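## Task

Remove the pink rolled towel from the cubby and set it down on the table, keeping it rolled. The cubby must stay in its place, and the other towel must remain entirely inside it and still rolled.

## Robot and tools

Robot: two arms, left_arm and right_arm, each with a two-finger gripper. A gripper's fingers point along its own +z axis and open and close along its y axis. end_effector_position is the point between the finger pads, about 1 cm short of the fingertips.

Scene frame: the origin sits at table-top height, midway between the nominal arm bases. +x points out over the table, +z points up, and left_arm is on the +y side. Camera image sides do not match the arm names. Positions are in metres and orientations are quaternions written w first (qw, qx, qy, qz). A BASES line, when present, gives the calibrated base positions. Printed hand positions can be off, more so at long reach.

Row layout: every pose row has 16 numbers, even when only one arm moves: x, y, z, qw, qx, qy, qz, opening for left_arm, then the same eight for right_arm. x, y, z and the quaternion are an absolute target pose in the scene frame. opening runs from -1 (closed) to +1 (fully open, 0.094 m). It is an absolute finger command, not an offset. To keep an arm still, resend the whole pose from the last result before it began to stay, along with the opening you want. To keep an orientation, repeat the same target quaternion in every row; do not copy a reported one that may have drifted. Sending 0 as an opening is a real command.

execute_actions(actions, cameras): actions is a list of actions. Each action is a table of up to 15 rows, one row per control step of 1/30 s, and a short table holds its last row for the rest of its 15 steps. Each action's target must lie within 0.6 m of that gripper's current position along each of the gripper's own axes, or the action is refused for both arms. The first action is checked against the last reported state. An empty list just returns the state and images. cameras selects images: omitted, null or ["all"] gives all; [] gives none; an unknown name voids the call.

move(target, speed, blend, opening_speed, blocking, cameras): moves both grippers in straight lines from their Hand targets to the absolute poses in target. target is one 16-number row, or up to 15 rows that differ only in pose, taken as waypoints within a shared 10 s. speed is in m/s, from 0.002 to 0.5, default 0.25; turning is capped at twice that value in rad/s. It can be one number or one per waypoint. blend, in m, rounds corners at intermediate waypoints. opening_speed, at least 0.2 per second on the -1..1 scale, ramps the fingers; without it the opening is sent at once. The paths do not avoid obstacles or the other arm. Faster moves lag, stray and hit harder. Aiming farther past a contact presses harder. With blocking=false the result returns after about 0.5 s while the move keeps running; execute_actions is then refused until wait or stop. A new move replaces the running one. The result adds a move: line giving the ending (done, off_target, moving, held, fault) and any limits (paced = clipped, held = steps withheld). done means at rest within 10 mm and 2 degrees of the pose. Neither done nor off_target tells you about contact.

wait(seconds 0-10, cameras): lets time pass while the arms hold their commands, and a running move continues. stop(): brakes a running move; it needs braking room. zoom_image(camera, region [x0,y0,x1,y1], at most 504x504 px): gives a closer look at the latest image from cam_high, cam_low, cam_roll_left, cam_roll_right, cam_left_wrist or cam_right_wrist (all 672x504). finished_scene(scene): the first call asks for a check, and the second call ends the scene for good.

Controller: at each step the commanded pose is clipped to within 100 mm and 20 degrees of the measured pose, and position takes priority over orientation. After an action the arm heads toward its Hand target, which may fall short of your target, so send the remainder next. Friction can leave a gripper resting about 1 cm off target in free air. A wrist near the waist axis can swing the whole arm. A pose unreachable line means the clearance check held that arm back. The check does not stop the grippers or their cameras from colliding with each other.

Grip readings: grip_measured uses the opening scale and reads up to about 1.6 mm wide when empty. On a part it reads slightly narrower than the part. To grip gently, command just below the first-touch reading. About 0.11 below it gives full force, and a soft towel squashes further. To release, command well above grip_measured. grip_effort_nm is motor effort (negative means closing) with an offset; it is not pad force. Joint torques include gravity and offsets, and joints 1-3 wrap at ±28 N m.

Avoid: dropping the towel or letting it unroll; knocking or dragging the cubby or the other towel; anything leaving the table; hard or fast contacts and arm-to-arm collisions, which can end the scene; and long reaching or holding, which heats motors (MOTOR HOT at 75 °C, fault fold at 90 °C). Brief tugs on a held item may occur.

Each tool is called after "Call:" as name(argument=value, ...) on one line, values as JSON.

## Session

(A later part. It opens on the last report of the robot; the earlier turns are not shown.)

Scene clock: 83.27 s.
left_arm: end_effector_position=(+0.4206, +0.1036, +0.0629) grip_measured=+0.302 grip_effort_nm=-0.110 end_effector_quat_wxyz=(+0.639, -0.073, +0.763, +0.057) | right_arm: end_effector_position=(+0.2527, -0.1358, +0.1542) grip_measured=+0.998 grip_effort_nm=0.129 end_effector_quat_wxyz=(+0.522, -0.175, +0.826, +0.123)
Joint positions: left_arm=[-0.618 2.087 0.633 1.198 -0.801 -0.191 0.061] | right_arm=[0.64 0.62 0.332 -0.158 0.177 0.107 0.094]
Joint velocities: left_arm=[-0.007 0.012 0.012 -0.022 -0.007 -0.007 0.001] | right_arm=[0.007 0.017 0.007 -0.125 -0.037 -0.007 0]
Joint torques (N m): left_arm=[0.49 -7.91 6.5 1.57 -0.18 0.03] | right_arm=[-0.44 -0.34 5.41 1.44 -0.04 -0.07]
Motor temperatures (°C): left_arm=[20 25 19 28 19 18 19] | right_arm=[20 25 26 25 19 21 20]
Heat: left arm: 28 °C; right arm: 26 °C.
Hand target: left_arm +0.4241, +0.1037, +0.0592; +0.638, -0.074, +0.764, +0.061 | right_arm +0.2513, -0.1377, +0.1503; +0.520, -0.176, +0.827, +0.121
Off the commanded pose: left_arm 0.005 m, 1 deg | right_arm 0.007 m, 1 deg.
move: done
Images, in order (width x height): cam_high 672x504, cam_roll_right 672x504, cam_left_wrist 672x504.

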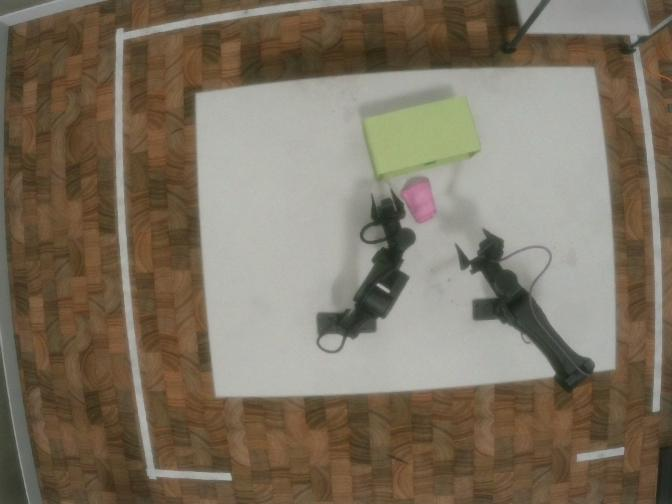

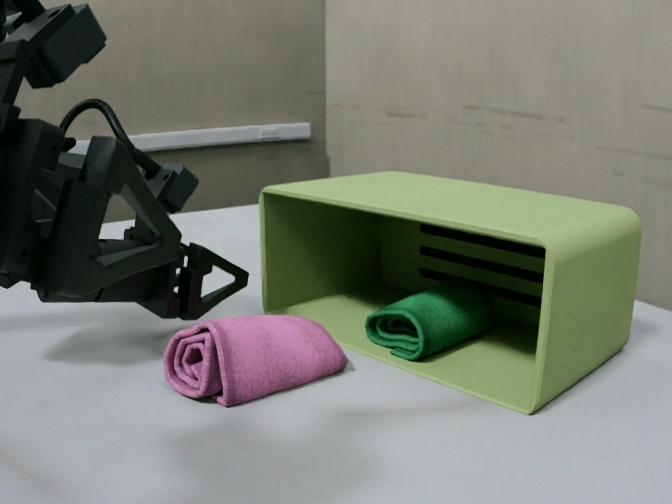

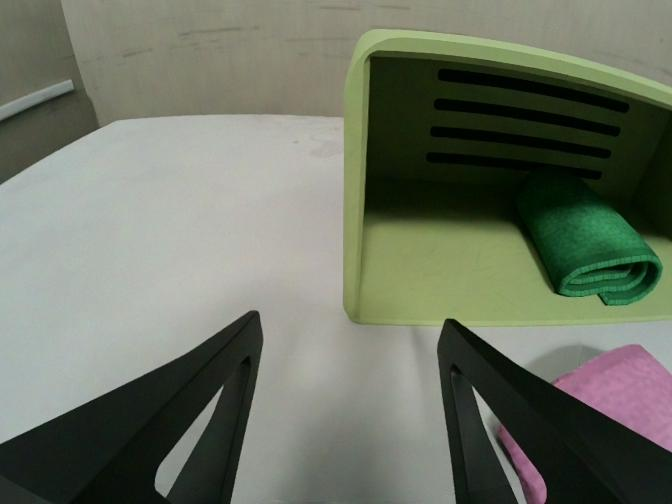

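Call:
move(target=[[0.479, 0.1145, 0.058, 0.6398, -0.0734, 0.7625, 0.0616, 0.3, 0.25, -0.14, 0.15, 0.5189, -0.1775, 0.8194, 0.1166, 1]], speed=0.08, cameras=["cam_left_wrist", "cam_roll_right"])

Call:
move(target=[[0.479, 0.1145, 0.058, 0.6398, -0.0734, 0.7625, 0.0616, -0.95, 0.25, -0.14, 0.15, 0.5189, -0.1775, 0.8194, 0.1166, 1]], speed=0.08, opening_speed=0.7, cameras=["cam_high", "cam_left_wrist"])

Call:
zoom_image(camera="cam_high", region=[330, 80, 510, 215])

Scene clock: 88.30 s.
left_arm: end_effector_position=(+0.4751, +0.1147, +0.0716) grip_measured=+0.302 grip_effort_nm=-0.115 end_effector_quat_wxyz=(+0.653, -0.085, +0.751, +0.051) | right_arm: end_effector_position=(+0.2519, -0.1373, +0.1563) grip_measured=+0.998 grip_effort_nm=0.129 end_effector_quat_wxyz=(+0.526, -0.177, +0.823, +0.121)
Joint positions: left_arm=[-0.504 2.165 0.804 1.173 -0.701 -0.156 0.061] | right_arm=[0.637 0.604 0.332 -0.166 0.176 0.095 0.094]
Joint velocities: left_arm=[-0.002 0.002 -0.017 0.081 -0.007 -0.022 0] | right_arm=[-0.022 -0.017 -0.022 -0.037 0.022 -0.11 0]
Joint torques (N m): left_arm=[0.72 -8.55 7.41 1.41 -0.01 0.18] | right_arm=[-0.43 -0.36 4.98 1.45 -0.03 -0.07]
Motor temperatures (°C): left_arm=[20 25 19 28 19 18 19] | right_arm=[20 24 26 25 19 21 20]
Heat: left arm: 28 °C; right arm: 26 °C.
Hand target: left_arm +0.4783, +0.1144, +0.0582; +0.640, -0.073, +0.762, +0.062 | right_arm +0.2501, -0.1399, +0.1501; +0.522, -0.179, +0.825, +0.118
Off the commanded pose: left_arm 0.014 m, 3 deg | right_arm 0.007 m, 1 deg.
move: off_target (left_arm)
Images, in order (width x height): cam_roll_right 672x504, cam_left_wrist 672x504.

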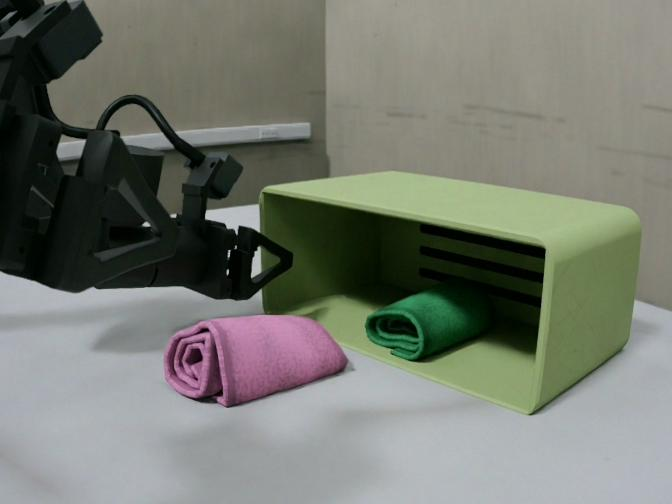

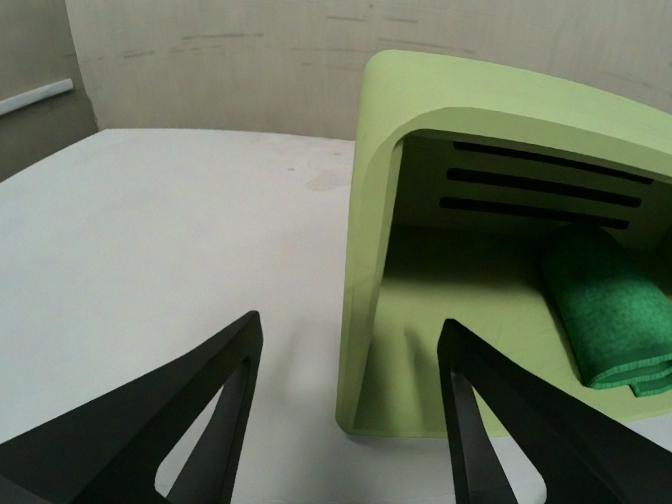

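Scene clock: 90.30 s.
left_arm: end_effector_position=(+0.4751, +0.1145, +0.0709) grip_measured=-0.843 grip_effort_nm=-1.023 end_effector_quat_wxyz=(+0.652, -0.084, +0.752, +0.052) | right_arm: end_effector_position=(+0.2519, -0.1374, +0.1562) grip_measured=+0.998 grip_effort_nm=0.129 end_effector_quat_wxyz=(+0.526, -0.177, +0.823, +0.120)
Joint positions: left_arm=[-0.504 2.165 0.804 1.17 -0.699 -0.155 0.007] | right_arm=[0.637 0.604 0.332 -0.167 0.176 0.095 0.094]
Joint velocities: left_arm=[0.012 0.007 0.007 -0.007 0.037 -0.007 -0.001] | right_arm=[-0.007 -0.012 0.002 0.051 -0.037 -0.037 0]
Joint torques (N m): left_arm=[0.64 -8.65 7.36 1.36 -0.02 0.11] | right_arm=[-0.43 -0.44 4.97 1.45 -0.02 -0.06]
Motor temperatures (°C): left_arm=[20 25 19 28 19 18 19] | right_arm=[20 24 26 25 19 21 20]
Heat: left arm: 28 °C; right arm: 26 °C.
Hand target: left_arm +0.4783, +0.1147, +0.0581; +0.640, -0.074, +0.763, +0.061 | right_arm +0.2500, -0.1400, +0.1501; +0.523, -0.179, +0.825, +0.118
Off the commanded pose: left_arm 0.014 m, 2 deg | right_arm 0.007 m, 1 deg.
move: off_target (left_arm)
Images, in order (width x height): cam_high 672x504, cam_left_wrist 672x504.

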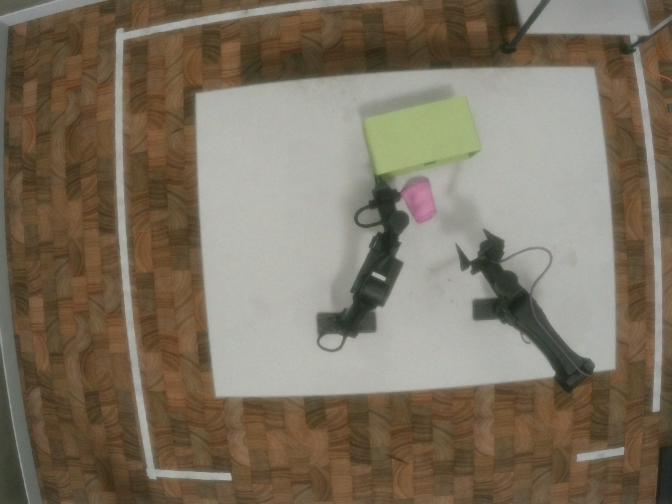

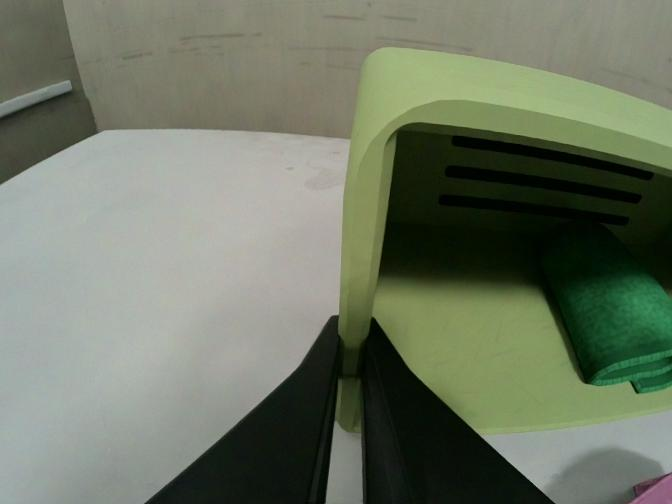

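Scaled by 2.800 from the camera's 672x504 image, which has a finer 960x720 frame.

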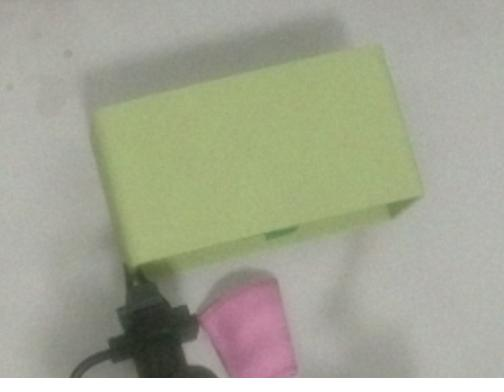

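Call:
move(target=[[0.479, 0.1142, 0.058, 0.6398, -0.0734, 0.7625, 0.0616, 0.2, 0.25, -0.14, 0.15, 0.5189, -0.1775, 0.8194, 0.1166, 1]], speed=0.08, opening_speed=0.9, cameras=[])

Call:
move(target=[[0.482, 0.115, 0.070, 0.4977, -0.0830, 0.8620, 0.0479, 0.2, 0.25, -0.14, 0.15, 0.5189, -0.1775, 0.8194, 0.1166, 1]], speed=0.15, cameras=["cam_high", "cam_left_wrist", "cam_roll_right"])

Call:
zoom_image(camera="cam_high", region=[330, 80, 510, 215])

Scene clock: 93.10 s.
left_arm: end_effector_position=(+0.4750, +0.1145, +0.0708) grip_measured=+0.198 grip_effort_nm=0.100 end_effector_quat_wxyz=(+0.651, -0.083, +0.752, +0.052) | right_arm: end_effector_position=(+0.2519, -0.1374, +0.1562) grip_measured=+0.998 grip_effort_nm=0.134 end_effector_quat_wxyz=(+0.526, -0.177, +0.823, +0.120)
Joint positions: left_arm=[-0.504 2.165 0.804 1.169 -0.699 -0.155 0.056] | right_arm=[0.637 0.604 0.332 -0.167 0.176 0.095 0.094]
Joint velocities: left_arm=[-0.007 0.012 -0.002 0.022 0.066 -0.022 0] | right_arm=[-0.002 -0.002 0.002 -0.022 -0.007 -0.051 -0.001]
Joint torques (N m): left_arm=[0.57 -8.64 7.45 1.36 -0.03 0.1] | right_arm=[-0.43 -0.43 4.98 1.44 -0.02 -0.06]
Motor temperatures (°C): left_arm=[20 25 19 28 19 18 19] | right_arm=[20 24 26 25 19 21 20]
Heat: left arm: 28 °C; right arm: 26 °C.
Hand target: left_arm +0.4783, +0.1144, +0.0581; +0.640, -0.074, +0.763, +0.061 | right_arm +0.2501, -0.1399, +0.1501; +0.523, -0.179, +0.825, +0.118
Off the commanded pose: left_arm 0.013 m, 2 deg | right_arm 0.007 m, 1 deg.
move: off_target (left_arm)
No camera images: "cameras" was empty.

Scene clock: 94.97 s.
left_arm: end_effector_position=(+0.4769, +0.1148, +0.0549) grip_measured=+0.198 grip_effort_nm=0.100 end_effector_quat_wxyz=(+0.491, -0.077, +0.866, +0.054) | right_arm: end_effector_position=(+0.2518, -0.1374, +0.1561) grip_measured=+0.998 grip_effort_nm=0.129 end_effector_quat_wxyz=(+0.526, -0.177, +0.823, +0.120)
Joint positions: left_arm=[-0.462 1.984 0.995 0.338 -0.566 -0.367 0.056] | right_arm=[0.637 0.604 0.332 -0.168 0.176 0.095 0.094]
Joint velocities: left_arm=[0.017 -0.002 -0.002 0.095 -0.037 -0.051 0.001] | right_arm=[0.012 -0.017 -0.017 0.066 0.022 -0.022 0.001]
Joint torques (N m): left_arm=[0.65 -13.23 9.84 1.11 -0.17 -0.09] | right_arm=[-0.43 -0.42 4.97 1.45 -0.02 -0.07]
Motor temperatures (°C): left_arm=[20 26 19 28 19 18 19] | right_arm=[20 24 26 25 19 21 20]
Heat: left arm: 28 °C; right arm: 26 °C.
Hand target: left_arm +0.4820, +0.1148, +0.0689; +0.497, -0.085, +0.863, +0.046 | right_arm +0.2500, -0.1400, +0.1500; +0.522, -0.179, +0.825, +0.118
Off the commanded pose: left_arm 0.016 m, 1 deg | right_arm 0.007 m, 1 deg.
move: off_target (left_arm)
Images, in order (width x height): cam_high 672x504, cam_roll_right 672x504, cam_left_wrist 672x504.

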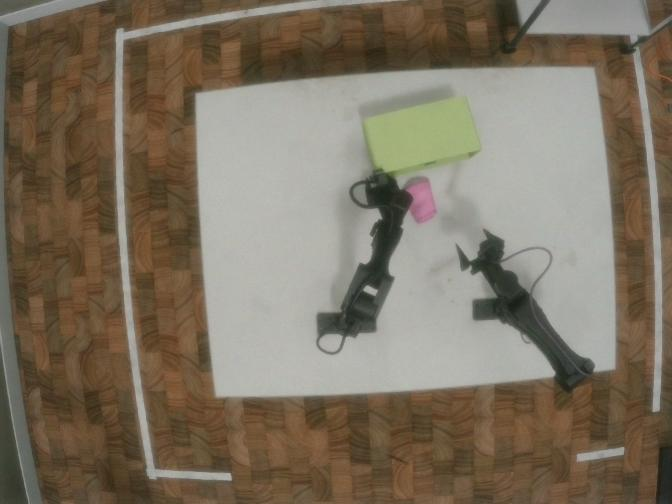

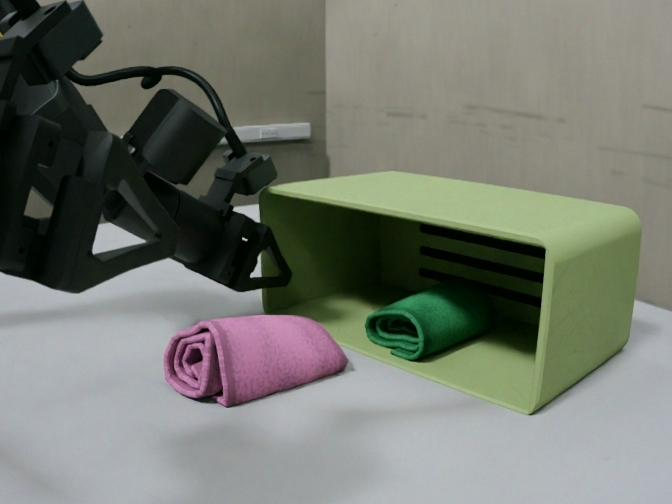

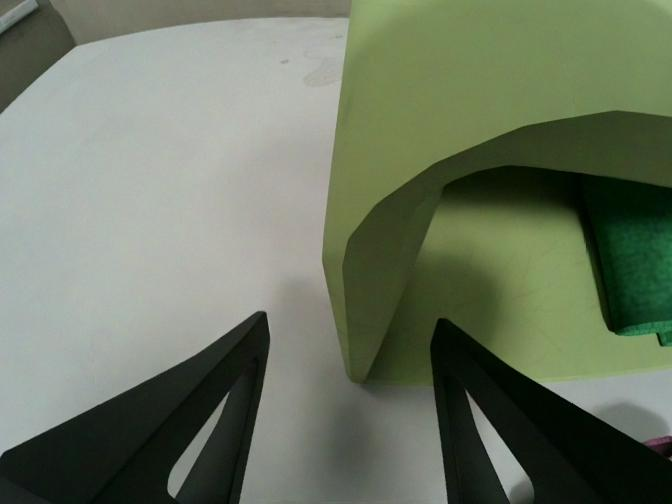

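Scaled by 2.800 from the camera's 672x504 image, which has a finer 960x720 frame.

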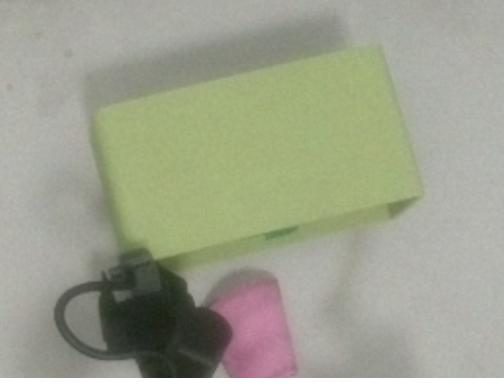

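Call:
move(target=[[0.480, 0.115, 0.090, 0.4977, -0.0830, 0.8620, 0.0479, 0.2, 0.25, -0.14, 0.15, 0.5189, -0.1775, 0.8194, 0.1166, 1]], speed=0.1, cameras=["cam_roll_right"])

Call:
move(target=[[0.480, 0.115, 0.090, 0.4977, -0.0830, 0.8620, 0.0479, -0.95, 0.25, -0.14, 0.15, 0.5189, -0.1775, 0.8194, 0.1166, 1]], speed=0.08, opening_speed=0.8, cameras=["cam_high", "cam_left_wrist","cam_low"])

Call:
zoom_image(camera="cam_high", region=[330, 80, 510, 215])

Scene clock: 96.73 s.
left_arm: end_effector_position=(+0.4758, +0.1152, +0.0753) grip_measured=+0.198 grip_effort_nm=0.100 end_effector_quat_wxyz=(+0.491, -0.077, +0.866, +0.053) | right_arm: end_effector_position=(+0.2518, -0.1374, +0.1561) grip_measured=+0.998 grip_effort_nm=0.129 end_effector_quat_wxyz=(+0.526, -0.177, +0.823, +0.120)
Joint positions: left_arm=[-0.462 1.927 1.016 0.26 -0.565 -0.368 0.056] | right_arm=[0.637 0.604 0.332 -0.168 0.176 0.095 0.094]
Joint velocities: left_arm=[-0.012 -0.007 0.012 0.037 0.022 0.007 -0.001] | right_arm=[0.012 -0.002 -0.007 0.007 -0.022 0.007 -0.001]
Joint torques (N m): left_arm=[0.44 -12.94 9.96 1.15 -0.22 -0.02] | right_arm=[-0.43 -0.43 4.96 1.45 -0.02 -0.07]
Motor temperatures (°C): left_arm=[20 26 19 28 19 18 19] | right_arm=[20 24 26 25 19 21 20]
Heat: left arm: 28 °C; right arm: 26 °C.
Hand target: left_arm +0.4800, +0.1150, +0.0899; +0.498, -0.083, +0.862, +0.048 | right_arm +0.2500, -0.1399, +0.1501; +0.523, -0.179, +0.825, +0.118
Off the commanded pose: left_arm 0.015 m, 1 deg | right_arm 0.007 m, 1 deg.
move: off_target (left_arm)
Images, in order (width x height): cam_roll_right 672x504.

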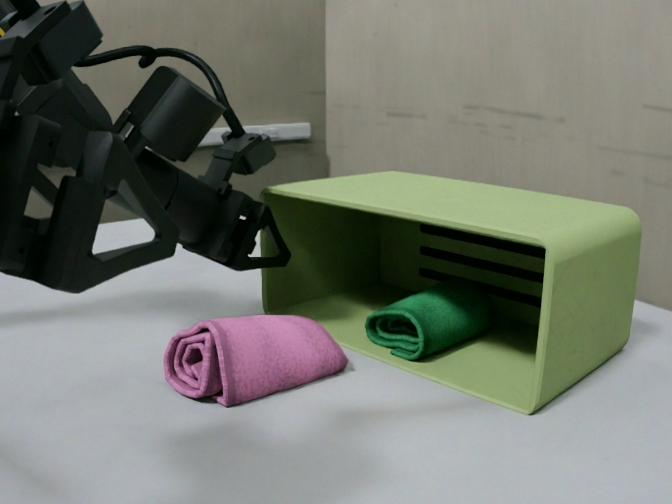

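Scene clock: 98.40 s.
left_arm: end_effector_position=(+0.4757, +0.1142, +0.0748) grip_measured=-0.842 grip_effort_nm=-1.023 end_effector_quat_wxyz=(+0.490, -0.080, +0.866, +0.048) | right_arm: end_effector_position=(+0.2518, -0.1374, +0.1561) grip_measured=+0.998 grip_effort_nm=0.129 end_effector_quat_wxyz=(+0.526, -0.177, +0.823, +0.120)
Joint positions: left_arm=[-0.462 1.927 1.016 0.259 -0.559 -0.379 0.007] | right_arm=[0.637 0.604 0.332 -0.168 0.176 0.095 0.094]
Joint velocities: left_arm=[-0.002 0.002 -0.002 0.022 0.037 -0.037 -0.001] | right_arm=[-0.002 0.022 -0.012 -0.022 0.051 0.007 0]
Joint torques (N m): left_arm=[0.46 -12.98 9.91 1.17 -0.29 0.15] | right_arm=[-0.42 -0.43 4.96 1.44 -0.03 -0.07]
Motor temperatures (°C): left_arm=[20 27 19 27 19 18 19] | right_arm=[20 23 26 25 19 21 20]
Heat: left arm: 27 °C; right arm: 26 °C.
Hand target: left_arm +0.4799, +0.1150, +0.0900; +0.498, -0.083, +0.862, +0.048 | right_arm +0.2500, -0.1399, +0.1501; +0.523, -0.179, +0.825, +0.118
Off the commanded pose: left_arm 0.016 m, 1 deg | right_arm 0.007 m, 1 deg.
move: off_target (left_arm)
Images, in order (width x height): cam_high 672x504, cam_low 672x504, cam_left_wrist 672x504.

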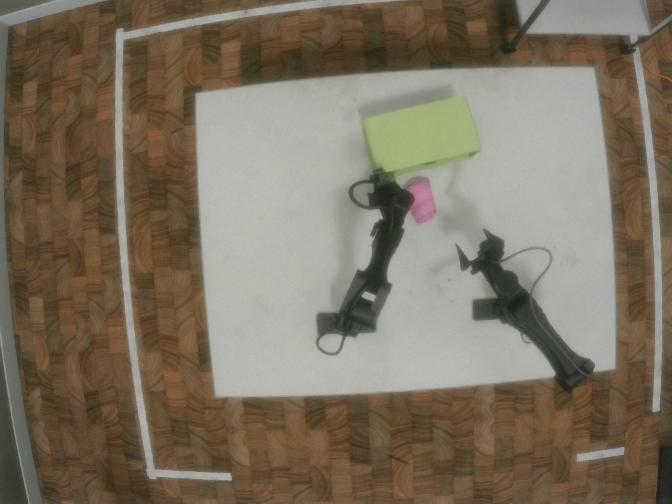

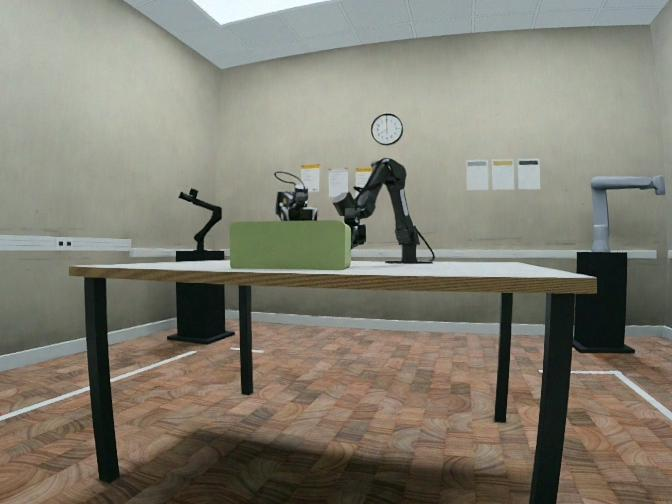

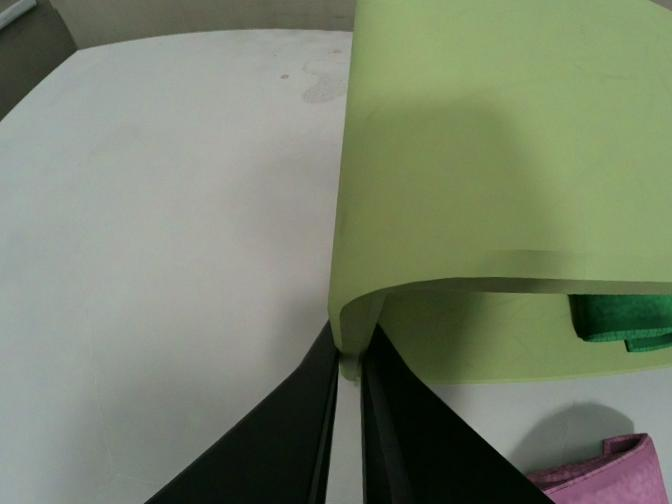

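Scaled by 2.800 from the camera's 672x504 image, which has a finer 960x720 frame.

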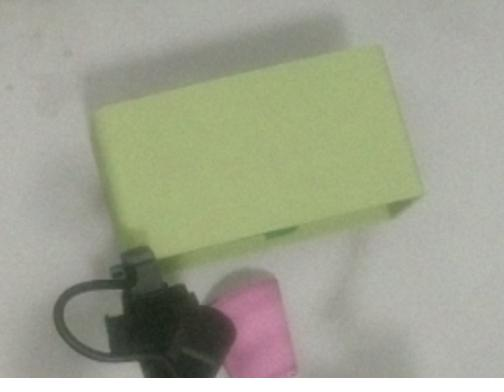

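Call:
move(target=[[0.448, 0.097, 0.086, 0.4963, -0.1055, 0.8596, 0.0609, -0.95, 0.25, -0.14, 0.15, 0.5189, -0.1775, 0.8194, 0.1166, 1]], speed=0.04, cameras=["cam_high", "cam_left_wrist","cam_roll_right"])

Call:
zoom_image(camera="cam_high", region=[330, 80, 510, 215])

Scene clock: 100.30 s.
left_arm: end_effector_position=(+0.4550, +0.0930, +0.0749) grip_measured=-0.844 grip_effort_nm=-1.038 end_effector_quat_wxyz=(+0.489, -0.103, +0.865, +0.052) | right_arm: end_effector_position=(+0.2518, -0.1374, +0.1561) grip_measured=+0.998 grip_effort_nm=0.129 end_effector_quat_wxyz=(+0.526, -0.177, +0.823, +0.120)
Joint positions: left_arm=[-0.551 1.915 1.016 0.189 -0.654 -0.494 0.007] | right_arm=[0.637 0.604 0.332 -0.168 0.176 0.095 0.094]
Joint velocities: left_arm=[-0.017 -0.002 -0.012 0.007 0.037 -0.022 0.001] | right_arm=[-0.007 0.017 0.002 -0.081 0.007 0.007 0]
Joint torques (N m): left_arm=[-0.9 -14.38 5.81 1.2 -0.65 0.06] | right_arm=[-0.43 -0.43 4.97 1.45 -0.03 -0.07]
Motor temperatures (°C): left_arm=[20 27 19 27 19 18 19] | right_arm=[20 23 26 25 19 21 20]
Heat: left arm: 27 °C; right arm: 26 °C.
Hand target: left_arm +0.4485, +0.0972, +0.0851; +0.496, -0.106, +0.860, +0.061 | right_arm +0.2500, -0.1399, +0.1501; +0.523, -0.179, +0.825, +0.118
Off the commanded pose: left_arm 0.014 m, 1 deg | right_arm 0.007 m, 1 deg.
move: off_target (left_arm)
Images, in order (width x height): cam_high 672x504, cam_roll_right 672x504, cam_left_wrist 672x504.

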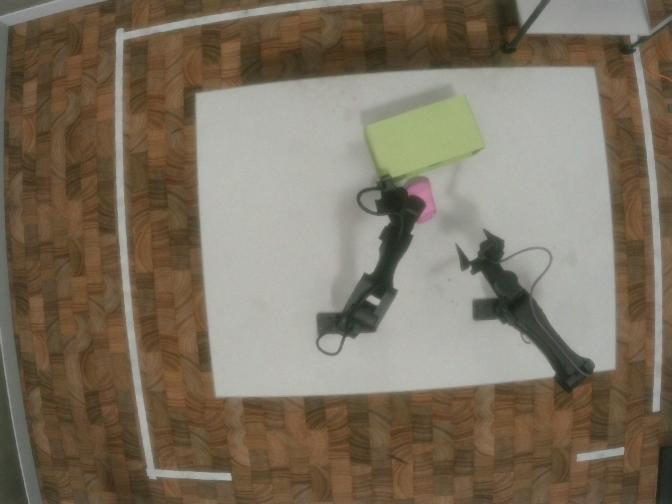

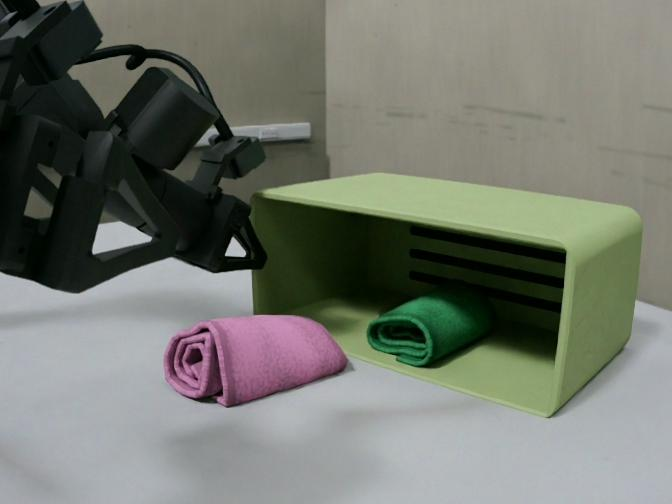

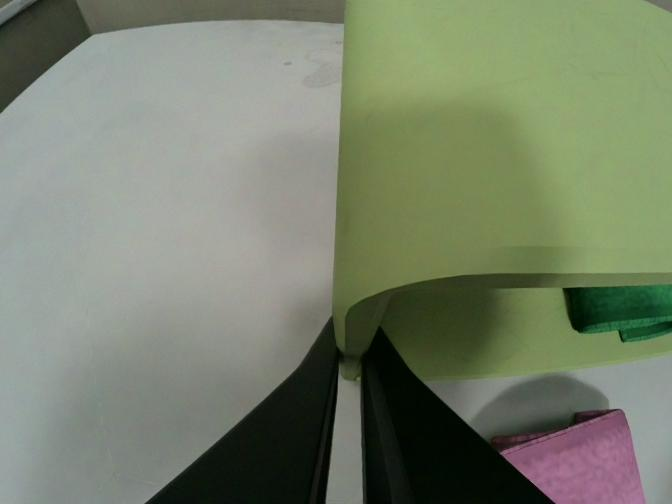

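Scaled by 2.800 from the camera's 672x504 image, which has a finer 960x720 frame.

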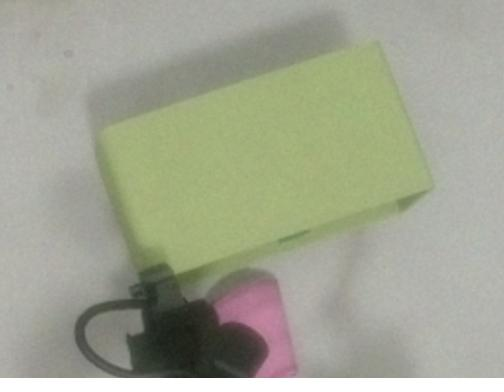

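Call:
move(target=[[0.442, 0.102, 0.086, 0.4973, -0.0905, 0.8613, 0.0523, -0.95, 0.25, -0.14, 0.15, 0.5189, -0.1775, 0.8194, 0.1166, 1]], speed=0.04, cameras=["cam_high","cam_roll_right"])

Call:
zoom_image(camera="cam_high", region=[330, 80, 510, 215])

Scene clock: 102.37 s.
left_arm: end_effector_position=(+0.4443, +0.0982, +0.0746) grip_measured=-0.844 grip_effort_nm=-1.038 end_effector_quat_wxyz=(+0.488, -0.097, +0.866, +0.050) | right_arm: end_effector_position=(+0.2518, -0.1374, +0.1560) grip_measured=+0.998 grip_effort_nm=0.129 end_effector_quat_wxyz=(+0.525, -0.178, +0.823, +0.120)
Joint positions: left_arm=[-0.551 1.874 0.958 0.208 -0.644 -0.483 0.007] | right_arm=[0.637 0.604 0.332 -0.168 0.176 0.095 0.094]
Joint velocities: left_arm=[-0.012 -0.012 -0.007 0.022 -0.007 0.007 0] | right_arm=[-0.002 -0.002 0.007 -0.007 -0.022 0.037 0]
Joint torques (N m): left_arm=[0.35 -13.68 5.7 1.49 -0.34 0.33] | right_arm=[-0.43 -0.42 4.98 1.45 -0.02 -0.06]
Motor temperatures (°C): left_arm=[20 27 19 27 19 18 19] | right_arm=[20 23 26 25 19 21 20]
Heat: left arm: 27 °C; right arm: 26 °C.
Hand target: left_arm +0.4423, +0.1019, +0.0859; +0.497, -0.091, +0.861, +0.053 | right_arm +0.2500, -0.1400, +0.1500; +0.522, -0.179, +0.825, +0.117
Off the commanded pose: left_arm 0.012 m, 1 deg | right_arm 0.007 m, 1 deg.
move: off_target (left_arm)
Images, in order (width x height): cam_high 672x504, cam_roll_right 672x504.

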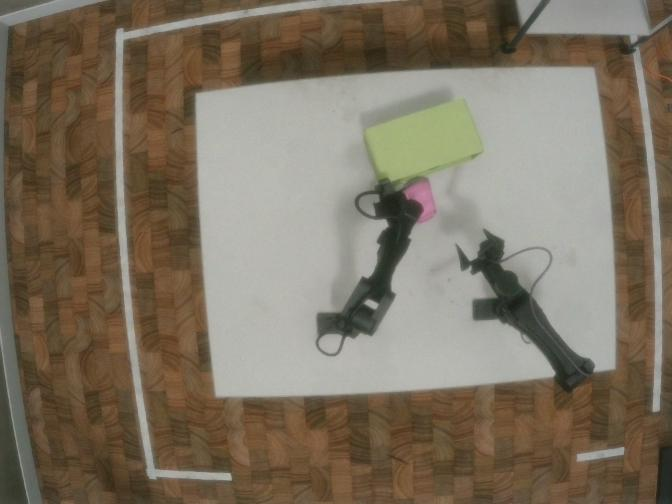

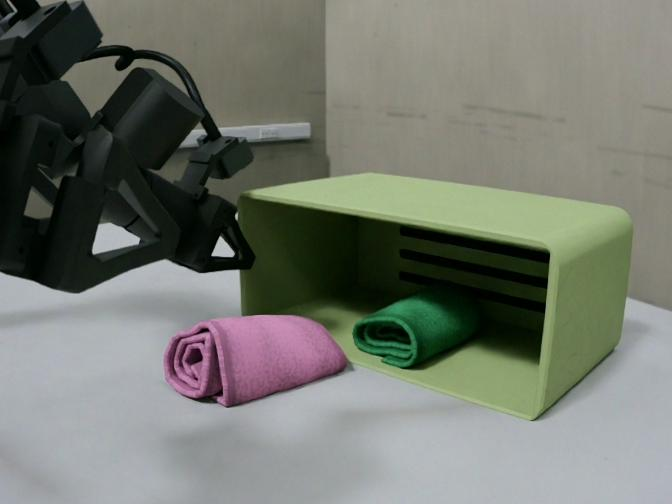

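Scaled by 2.800 from the camera's 672x504 image, which has a finer 960x720 frame.

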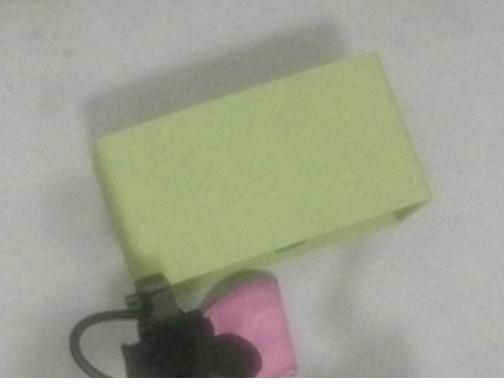

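Call:
move(target=[0.456,0.097,0.086,0.4973,-0.0905,0.8613,0.0523,-0.95,0.25,-0.14,0.15,0.5189,-0.1775,0.8194,0.1166,1], speed=0.04, cameras=["cam_high"])

Call:
zoom_image(camera="cam_high", region=[330, 80, 510, 215])

Scene clock: 105.27 s.
left_arm: end_effector_position=(+0.4456, +0.0994, +0.0747) grip_measured=-0.844 grip_effort_nm=-1.043 end_effector_quat_wxyz=(+0.487, -0.095, +0.867, +0.050) | right_arm: end_effector_position=(+0.2518, -0.1374, +0.1560) grip_measured=+0.998 grip_effort_nm=0.125 end_effector_quat_wxyz=(+0.525, -0.178, +0.823, +0.120)
Joint positions: left_arm=[-0.545 1.874 0.96 0.209 -0.637 -0.475 0.007] | right_arm=[0.637 0.604 0.332 -0.168 0.176 0.095 0.094]
Joint velocities: left_arm=[0.002 -0.002 0.007 0.037 0.037 -0.022 0] | right_arm=[0.022 -0.002 -0.002 0.007 0.066 -0.051 -0.001]
Joint torques (N m): left_arm=[0.59 -9.69 11.18 1.38 -0.34 0.31] | right_arm=[-0.43 -0.44 4.97 1.45 -0.02 -0.07]
Motor temperatures (°C): left_arm=[20 28 19 28 19 18 19] | right_arm=[20 23 26 25 19 21 20]
Heat: left arm: 28 °C; right arm: 26 °C.
Hand target: left_arm +0.4554, +0.0972, +0.0861; +0.497, -0.090, +0.861, +0.052 | right_arm +0.2500, -0.1399, +0.1501; +0.523, -0.179, +0.825, +0.118
Off the commanded pose: left_arm 0.016 m, 1 deg | right_arm 0.007 m, 1 deg.
move: off_target (left_arm)
Images, in order (width x height): cam_high 672x504.

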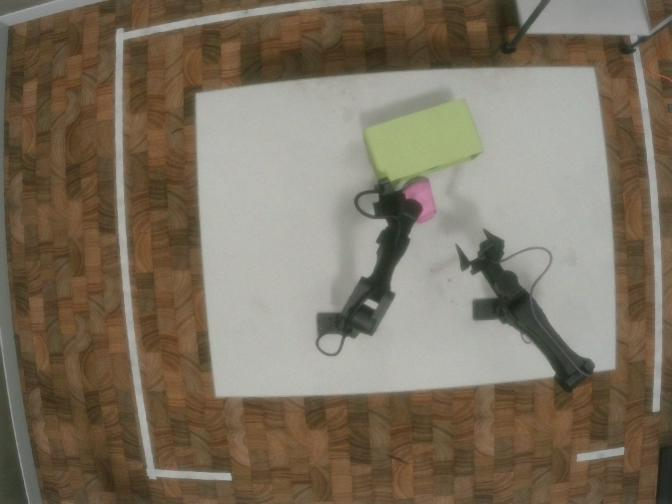

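Scaled by 2.800 from the camera's 672x504 image, which has a finer 960x720 frame.

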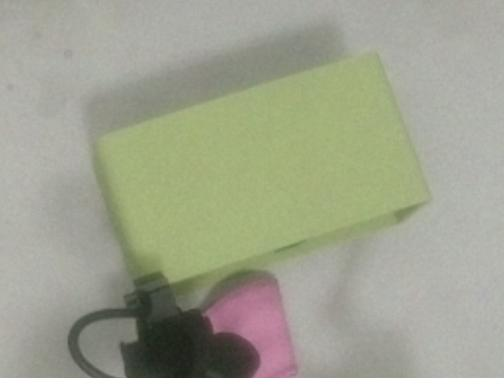

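Call:
move(target=[0.465,0.097,0.086,0.4973,-0.0905,0.8613,0.0523,-0.95,0.25,-0.14,0.15,0.5189,-0.1775,0.8194,0.1166,1], speed=0.04, cameras=["cam_high"])

Call:
zoom_image(camera="cam_high", region=[330, 80, 510, 215])

Scene clock: 106.53 s.
left_arm: end_effector_position=(+0.4529, +0.1001, +0.0761) grip_measured=-0.844 grip_effort_nm=-1.038 end_effector_quat_wxyz=(+0.486, -0.094, +0.868, +0.050) | right_arm: end_effector_position=(+0.2518, -0.1374, +0.1560) grip_measured=+0.998 grip_effort_nm=0.125 end_effector_quat_wxyz=(+0.525, -0.178, +0.823, +0.120)
Joint positions: left_arm=[-0.532 1.888 0.988 0.199 -0.625 -0.464 0.007] | right_arm=[0.637 0.604 0.332 -0.168 0.176 0.095 0.094]
Joint velocities: left_arm=[-0.012 -0.007 0.007 0.007 0.051 -0.081 0] | right_arm=[0.012 0.002 0.017 -0.037 -0.022 0.051 0.001]
Joint torques (N m): left_arm=[0.54 -9.1 11.73 1.47 -0.36 0.3] | right_arm=[-0.43 -0.43 4.97 1.45 -0.02 -0.06]
Motor temperatures (°C): left_arm=[20 28 20 28 19 18 19] | right_arm=[20 23 26 25 19 21 20]
Heat: left arm: 28 °C; right arm: 26 °C.
Hand target: left_arm +0.4644, +0.0971, +0.0864; +0.498, -0.091, +0.861, +0.052 | right_arm +0.2500, -0.1400, +0.1500; +0.523, -0.179, +0.825, +0.118
Off the commanded pose: left_arm 0.016 m, 2 deg | right_arm 0.007 m, 1 deg.
move: off_target (left_arm)
Images, in order (width x height): cam_high 672x504.

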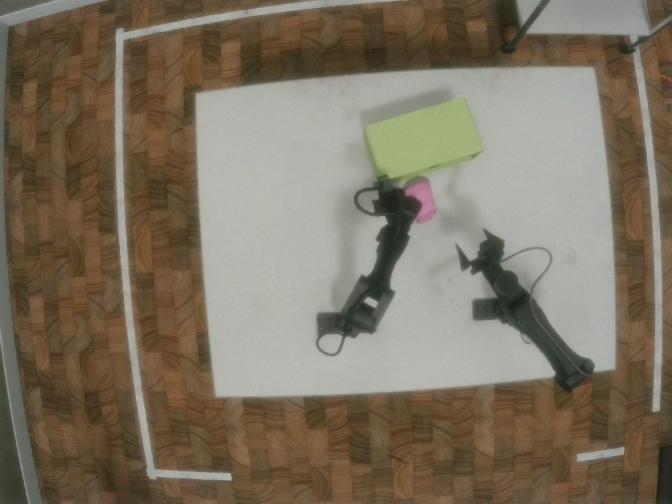

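Scaled by 2.800 from the camera's 672x504 image, which has a finer 960x720 frame.

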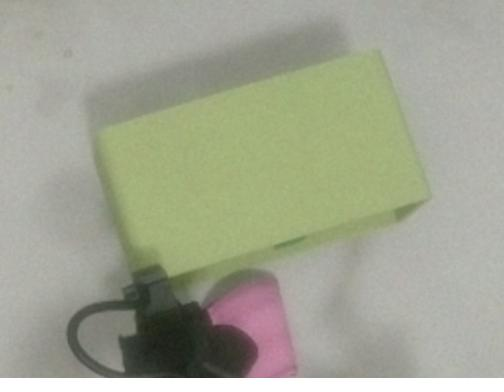

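Call:
move(target=[0.4575,0.0997,0.0864,0.4973,-0.0905,0.8613,0.0523,0.1,0.25,-0.14,0.15,0.5189,-0.1775,0.8194,0.1166,1], speed=0.04, opening_speed=0.9, cameras=["cam_high","cam_left_wrist"])

Call:
zoom_image(camera="cam_high", region=[330, 80, 510, 215])

Scene clock: 108.43 s.
left_arm: end_effector_position=(+0.4543, +0.0993, +0.0780) grip_measured=+0.098 grip_effort_nm=0.100 end_effector_quat_wxyz=(+0.489, -0.089, +0.866, +0.050) | right_arm: end_effector_position=(+0.2518, -0.1374, +0.1560) grip_measured=+0.998 grip_effort_nm=0.129 end_effector_quat_wxyz=(+0.525, -0.178, +0.823, +0.120)
Joint positions: left_arm=[-0.532 1.888 0.988 0.211 -0.625 -0.449 0.052] | right_arm=[0.637 0.604 0.332 -0.168 0.176 0.095 0.094]
Joint velocities: left_arm=[0.017 -0.012 -0.007 -0.051 -0.081 -0.037 0] | right_arm=[-0.002 -0.017 -0.002 0.022 0.007 -0.066 0.001]
Joint torques (N m): left_arm=[0.14 -11.18 8.64 1.41 -0.39 0.12] | right_arm=[-0.43 -0.43 4.98 1.46 -0.02 -0.06]
Motor temperatures (°C): left_arm=[20 28 20 28 19 18 19] | right_arm=[20 23 26 25 19 21 20]
Heat: left arm: 28 °C; right arm: 26 °C.
Hand target: left_arm +0.4574, +0.0997, +0.0864; +0.497, -0.090, +0.861, +0.052 | right_arm +0.2500, -0.1400, +0.1501; +0.523, -0.179, +0.825, +0.118
Off the commanded pose: left_arm 0.009 m, 1 deg | right_arm 0.007 m, 1 deg.
move: done
Images, in order (width x height): cam_high 672x504, cam_left_wrist 672x504.

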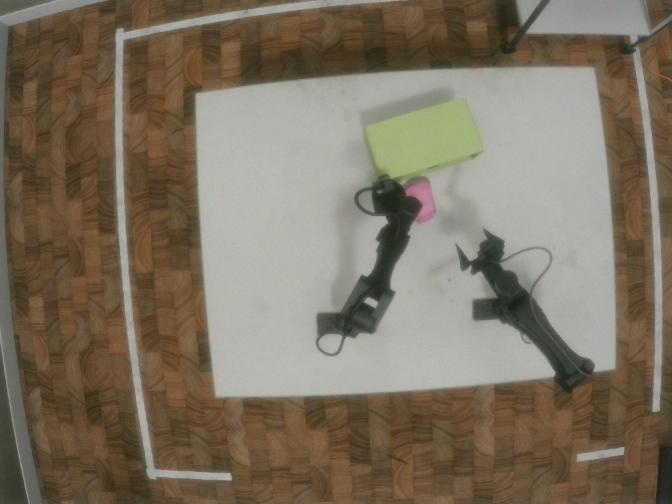

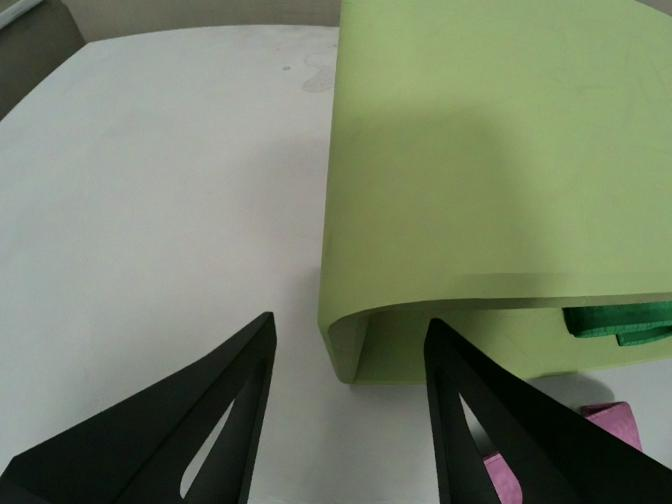

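Scaled by 2.800 from the camera's 672x504 image, which has a finer 960x720 frame.

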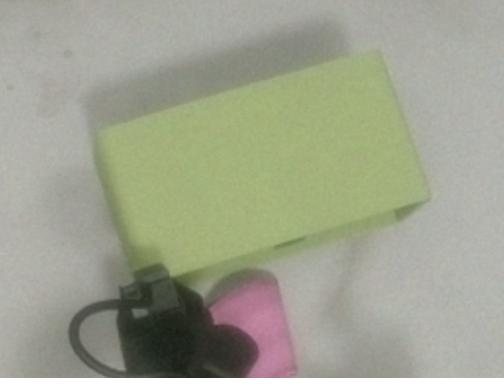

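Call:
move(target=[[0.40,0.097,0.09,0.4973,-0.0905,0.8613,0.0523,0.1,0.25,-0.14,0.15,0.5189,-0.1775,0.8194,0.1166,1],[0.37,0.12,0.125,0.4973,-0.0905,0.8613,0.0523,0.1,0.25,-0.14,0.15,0.5189,-0.1775,0.8194,0.1166,1]], speed=0.08, cameras=["cam_high","cam_left_wrist"])

Call:
zoom_image(camera="cam_high", region=[330, 80, 510, 215])

Scene clock: 111.30 s.
left_arm: end_effector_position=(+0.3795, +0.1134, +0.1317) grip_measured=+0.098 grip_effort_nm=0.100 end_effector_quat_wxyz=(+0.505, -0.091, +0.857, +0.040) | right_arm: end_effector_position=(+0.2518, -0.1374, +0.1560) grip_measured=+0.998 grip_effort_nm=0.129 end_effector_quat_wxyz=(+0.525, -0.178, +0.823, +0.120)
Joint positions: left_arm=[-0.626 1.512 0.78 0.046 -0.697 -0.512 0.052] | right_arm=[0.637 0.604 0.332 -0.168 0.176 0.095 0.094]
Joint velocities: left_arm=[-0.017 -0.007 -0.002 0.022 -0.007 -0.022 0] | right_arm=[-0.007 -0.007 -0.017 -0.022 0.022 -0.051 0.001]
Joint torques (N m): left_arm=[-0.42 -8.36 5.94 1.07 -0.47 -0.06] | right_arm=[-0.44 -0.44 4.96 1.45 -0.02 -0.06]
Motor temperatures (°C): left_arm=[20 27 20 28 19 18 19] | right_arm=[20 23 26 25 19 21 20]
Heat: left arm: 28 °C; right arm: 26 °C.
Hand target: left_arm +0.3708, +0.1203, +0.1250; +0.497, -0.091, +0.861, +0.052 | right_arm +0.2500, -0.1400, +0.1501; +0.523, -0.179, +0.825, +0.118
Off the commanded pose: left_arm 0.013 m, 2 deg | right_arm 0.007 m, 1 deg.
move: off_target (left_arm)
Images, in order (width x height): cam_high 672x504, cam_left_wrist 672x504.

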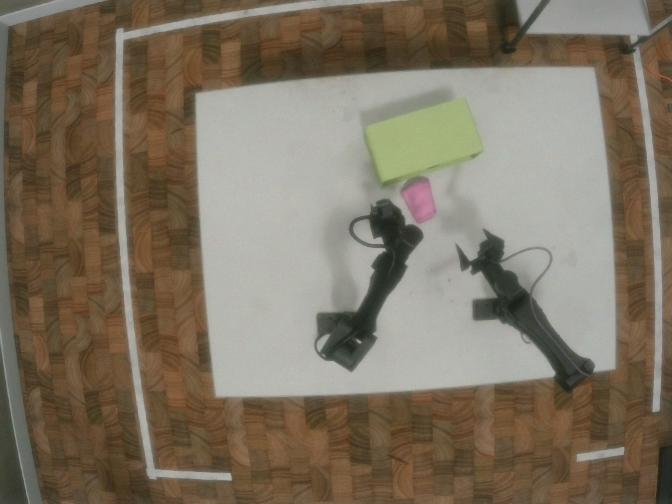

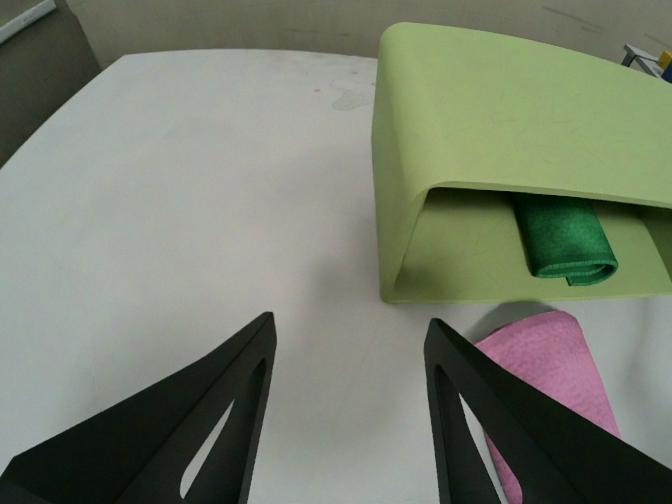

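Scaled by 2.800 from the camera's 672x504 image, which has a finer 960x720 frame.

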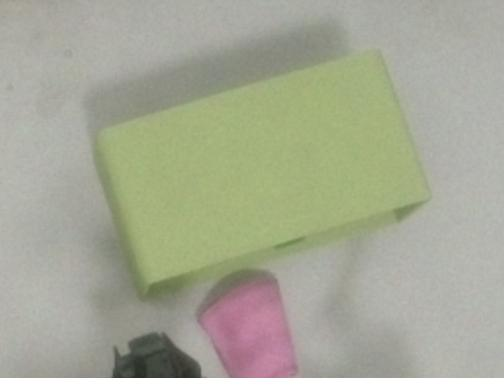

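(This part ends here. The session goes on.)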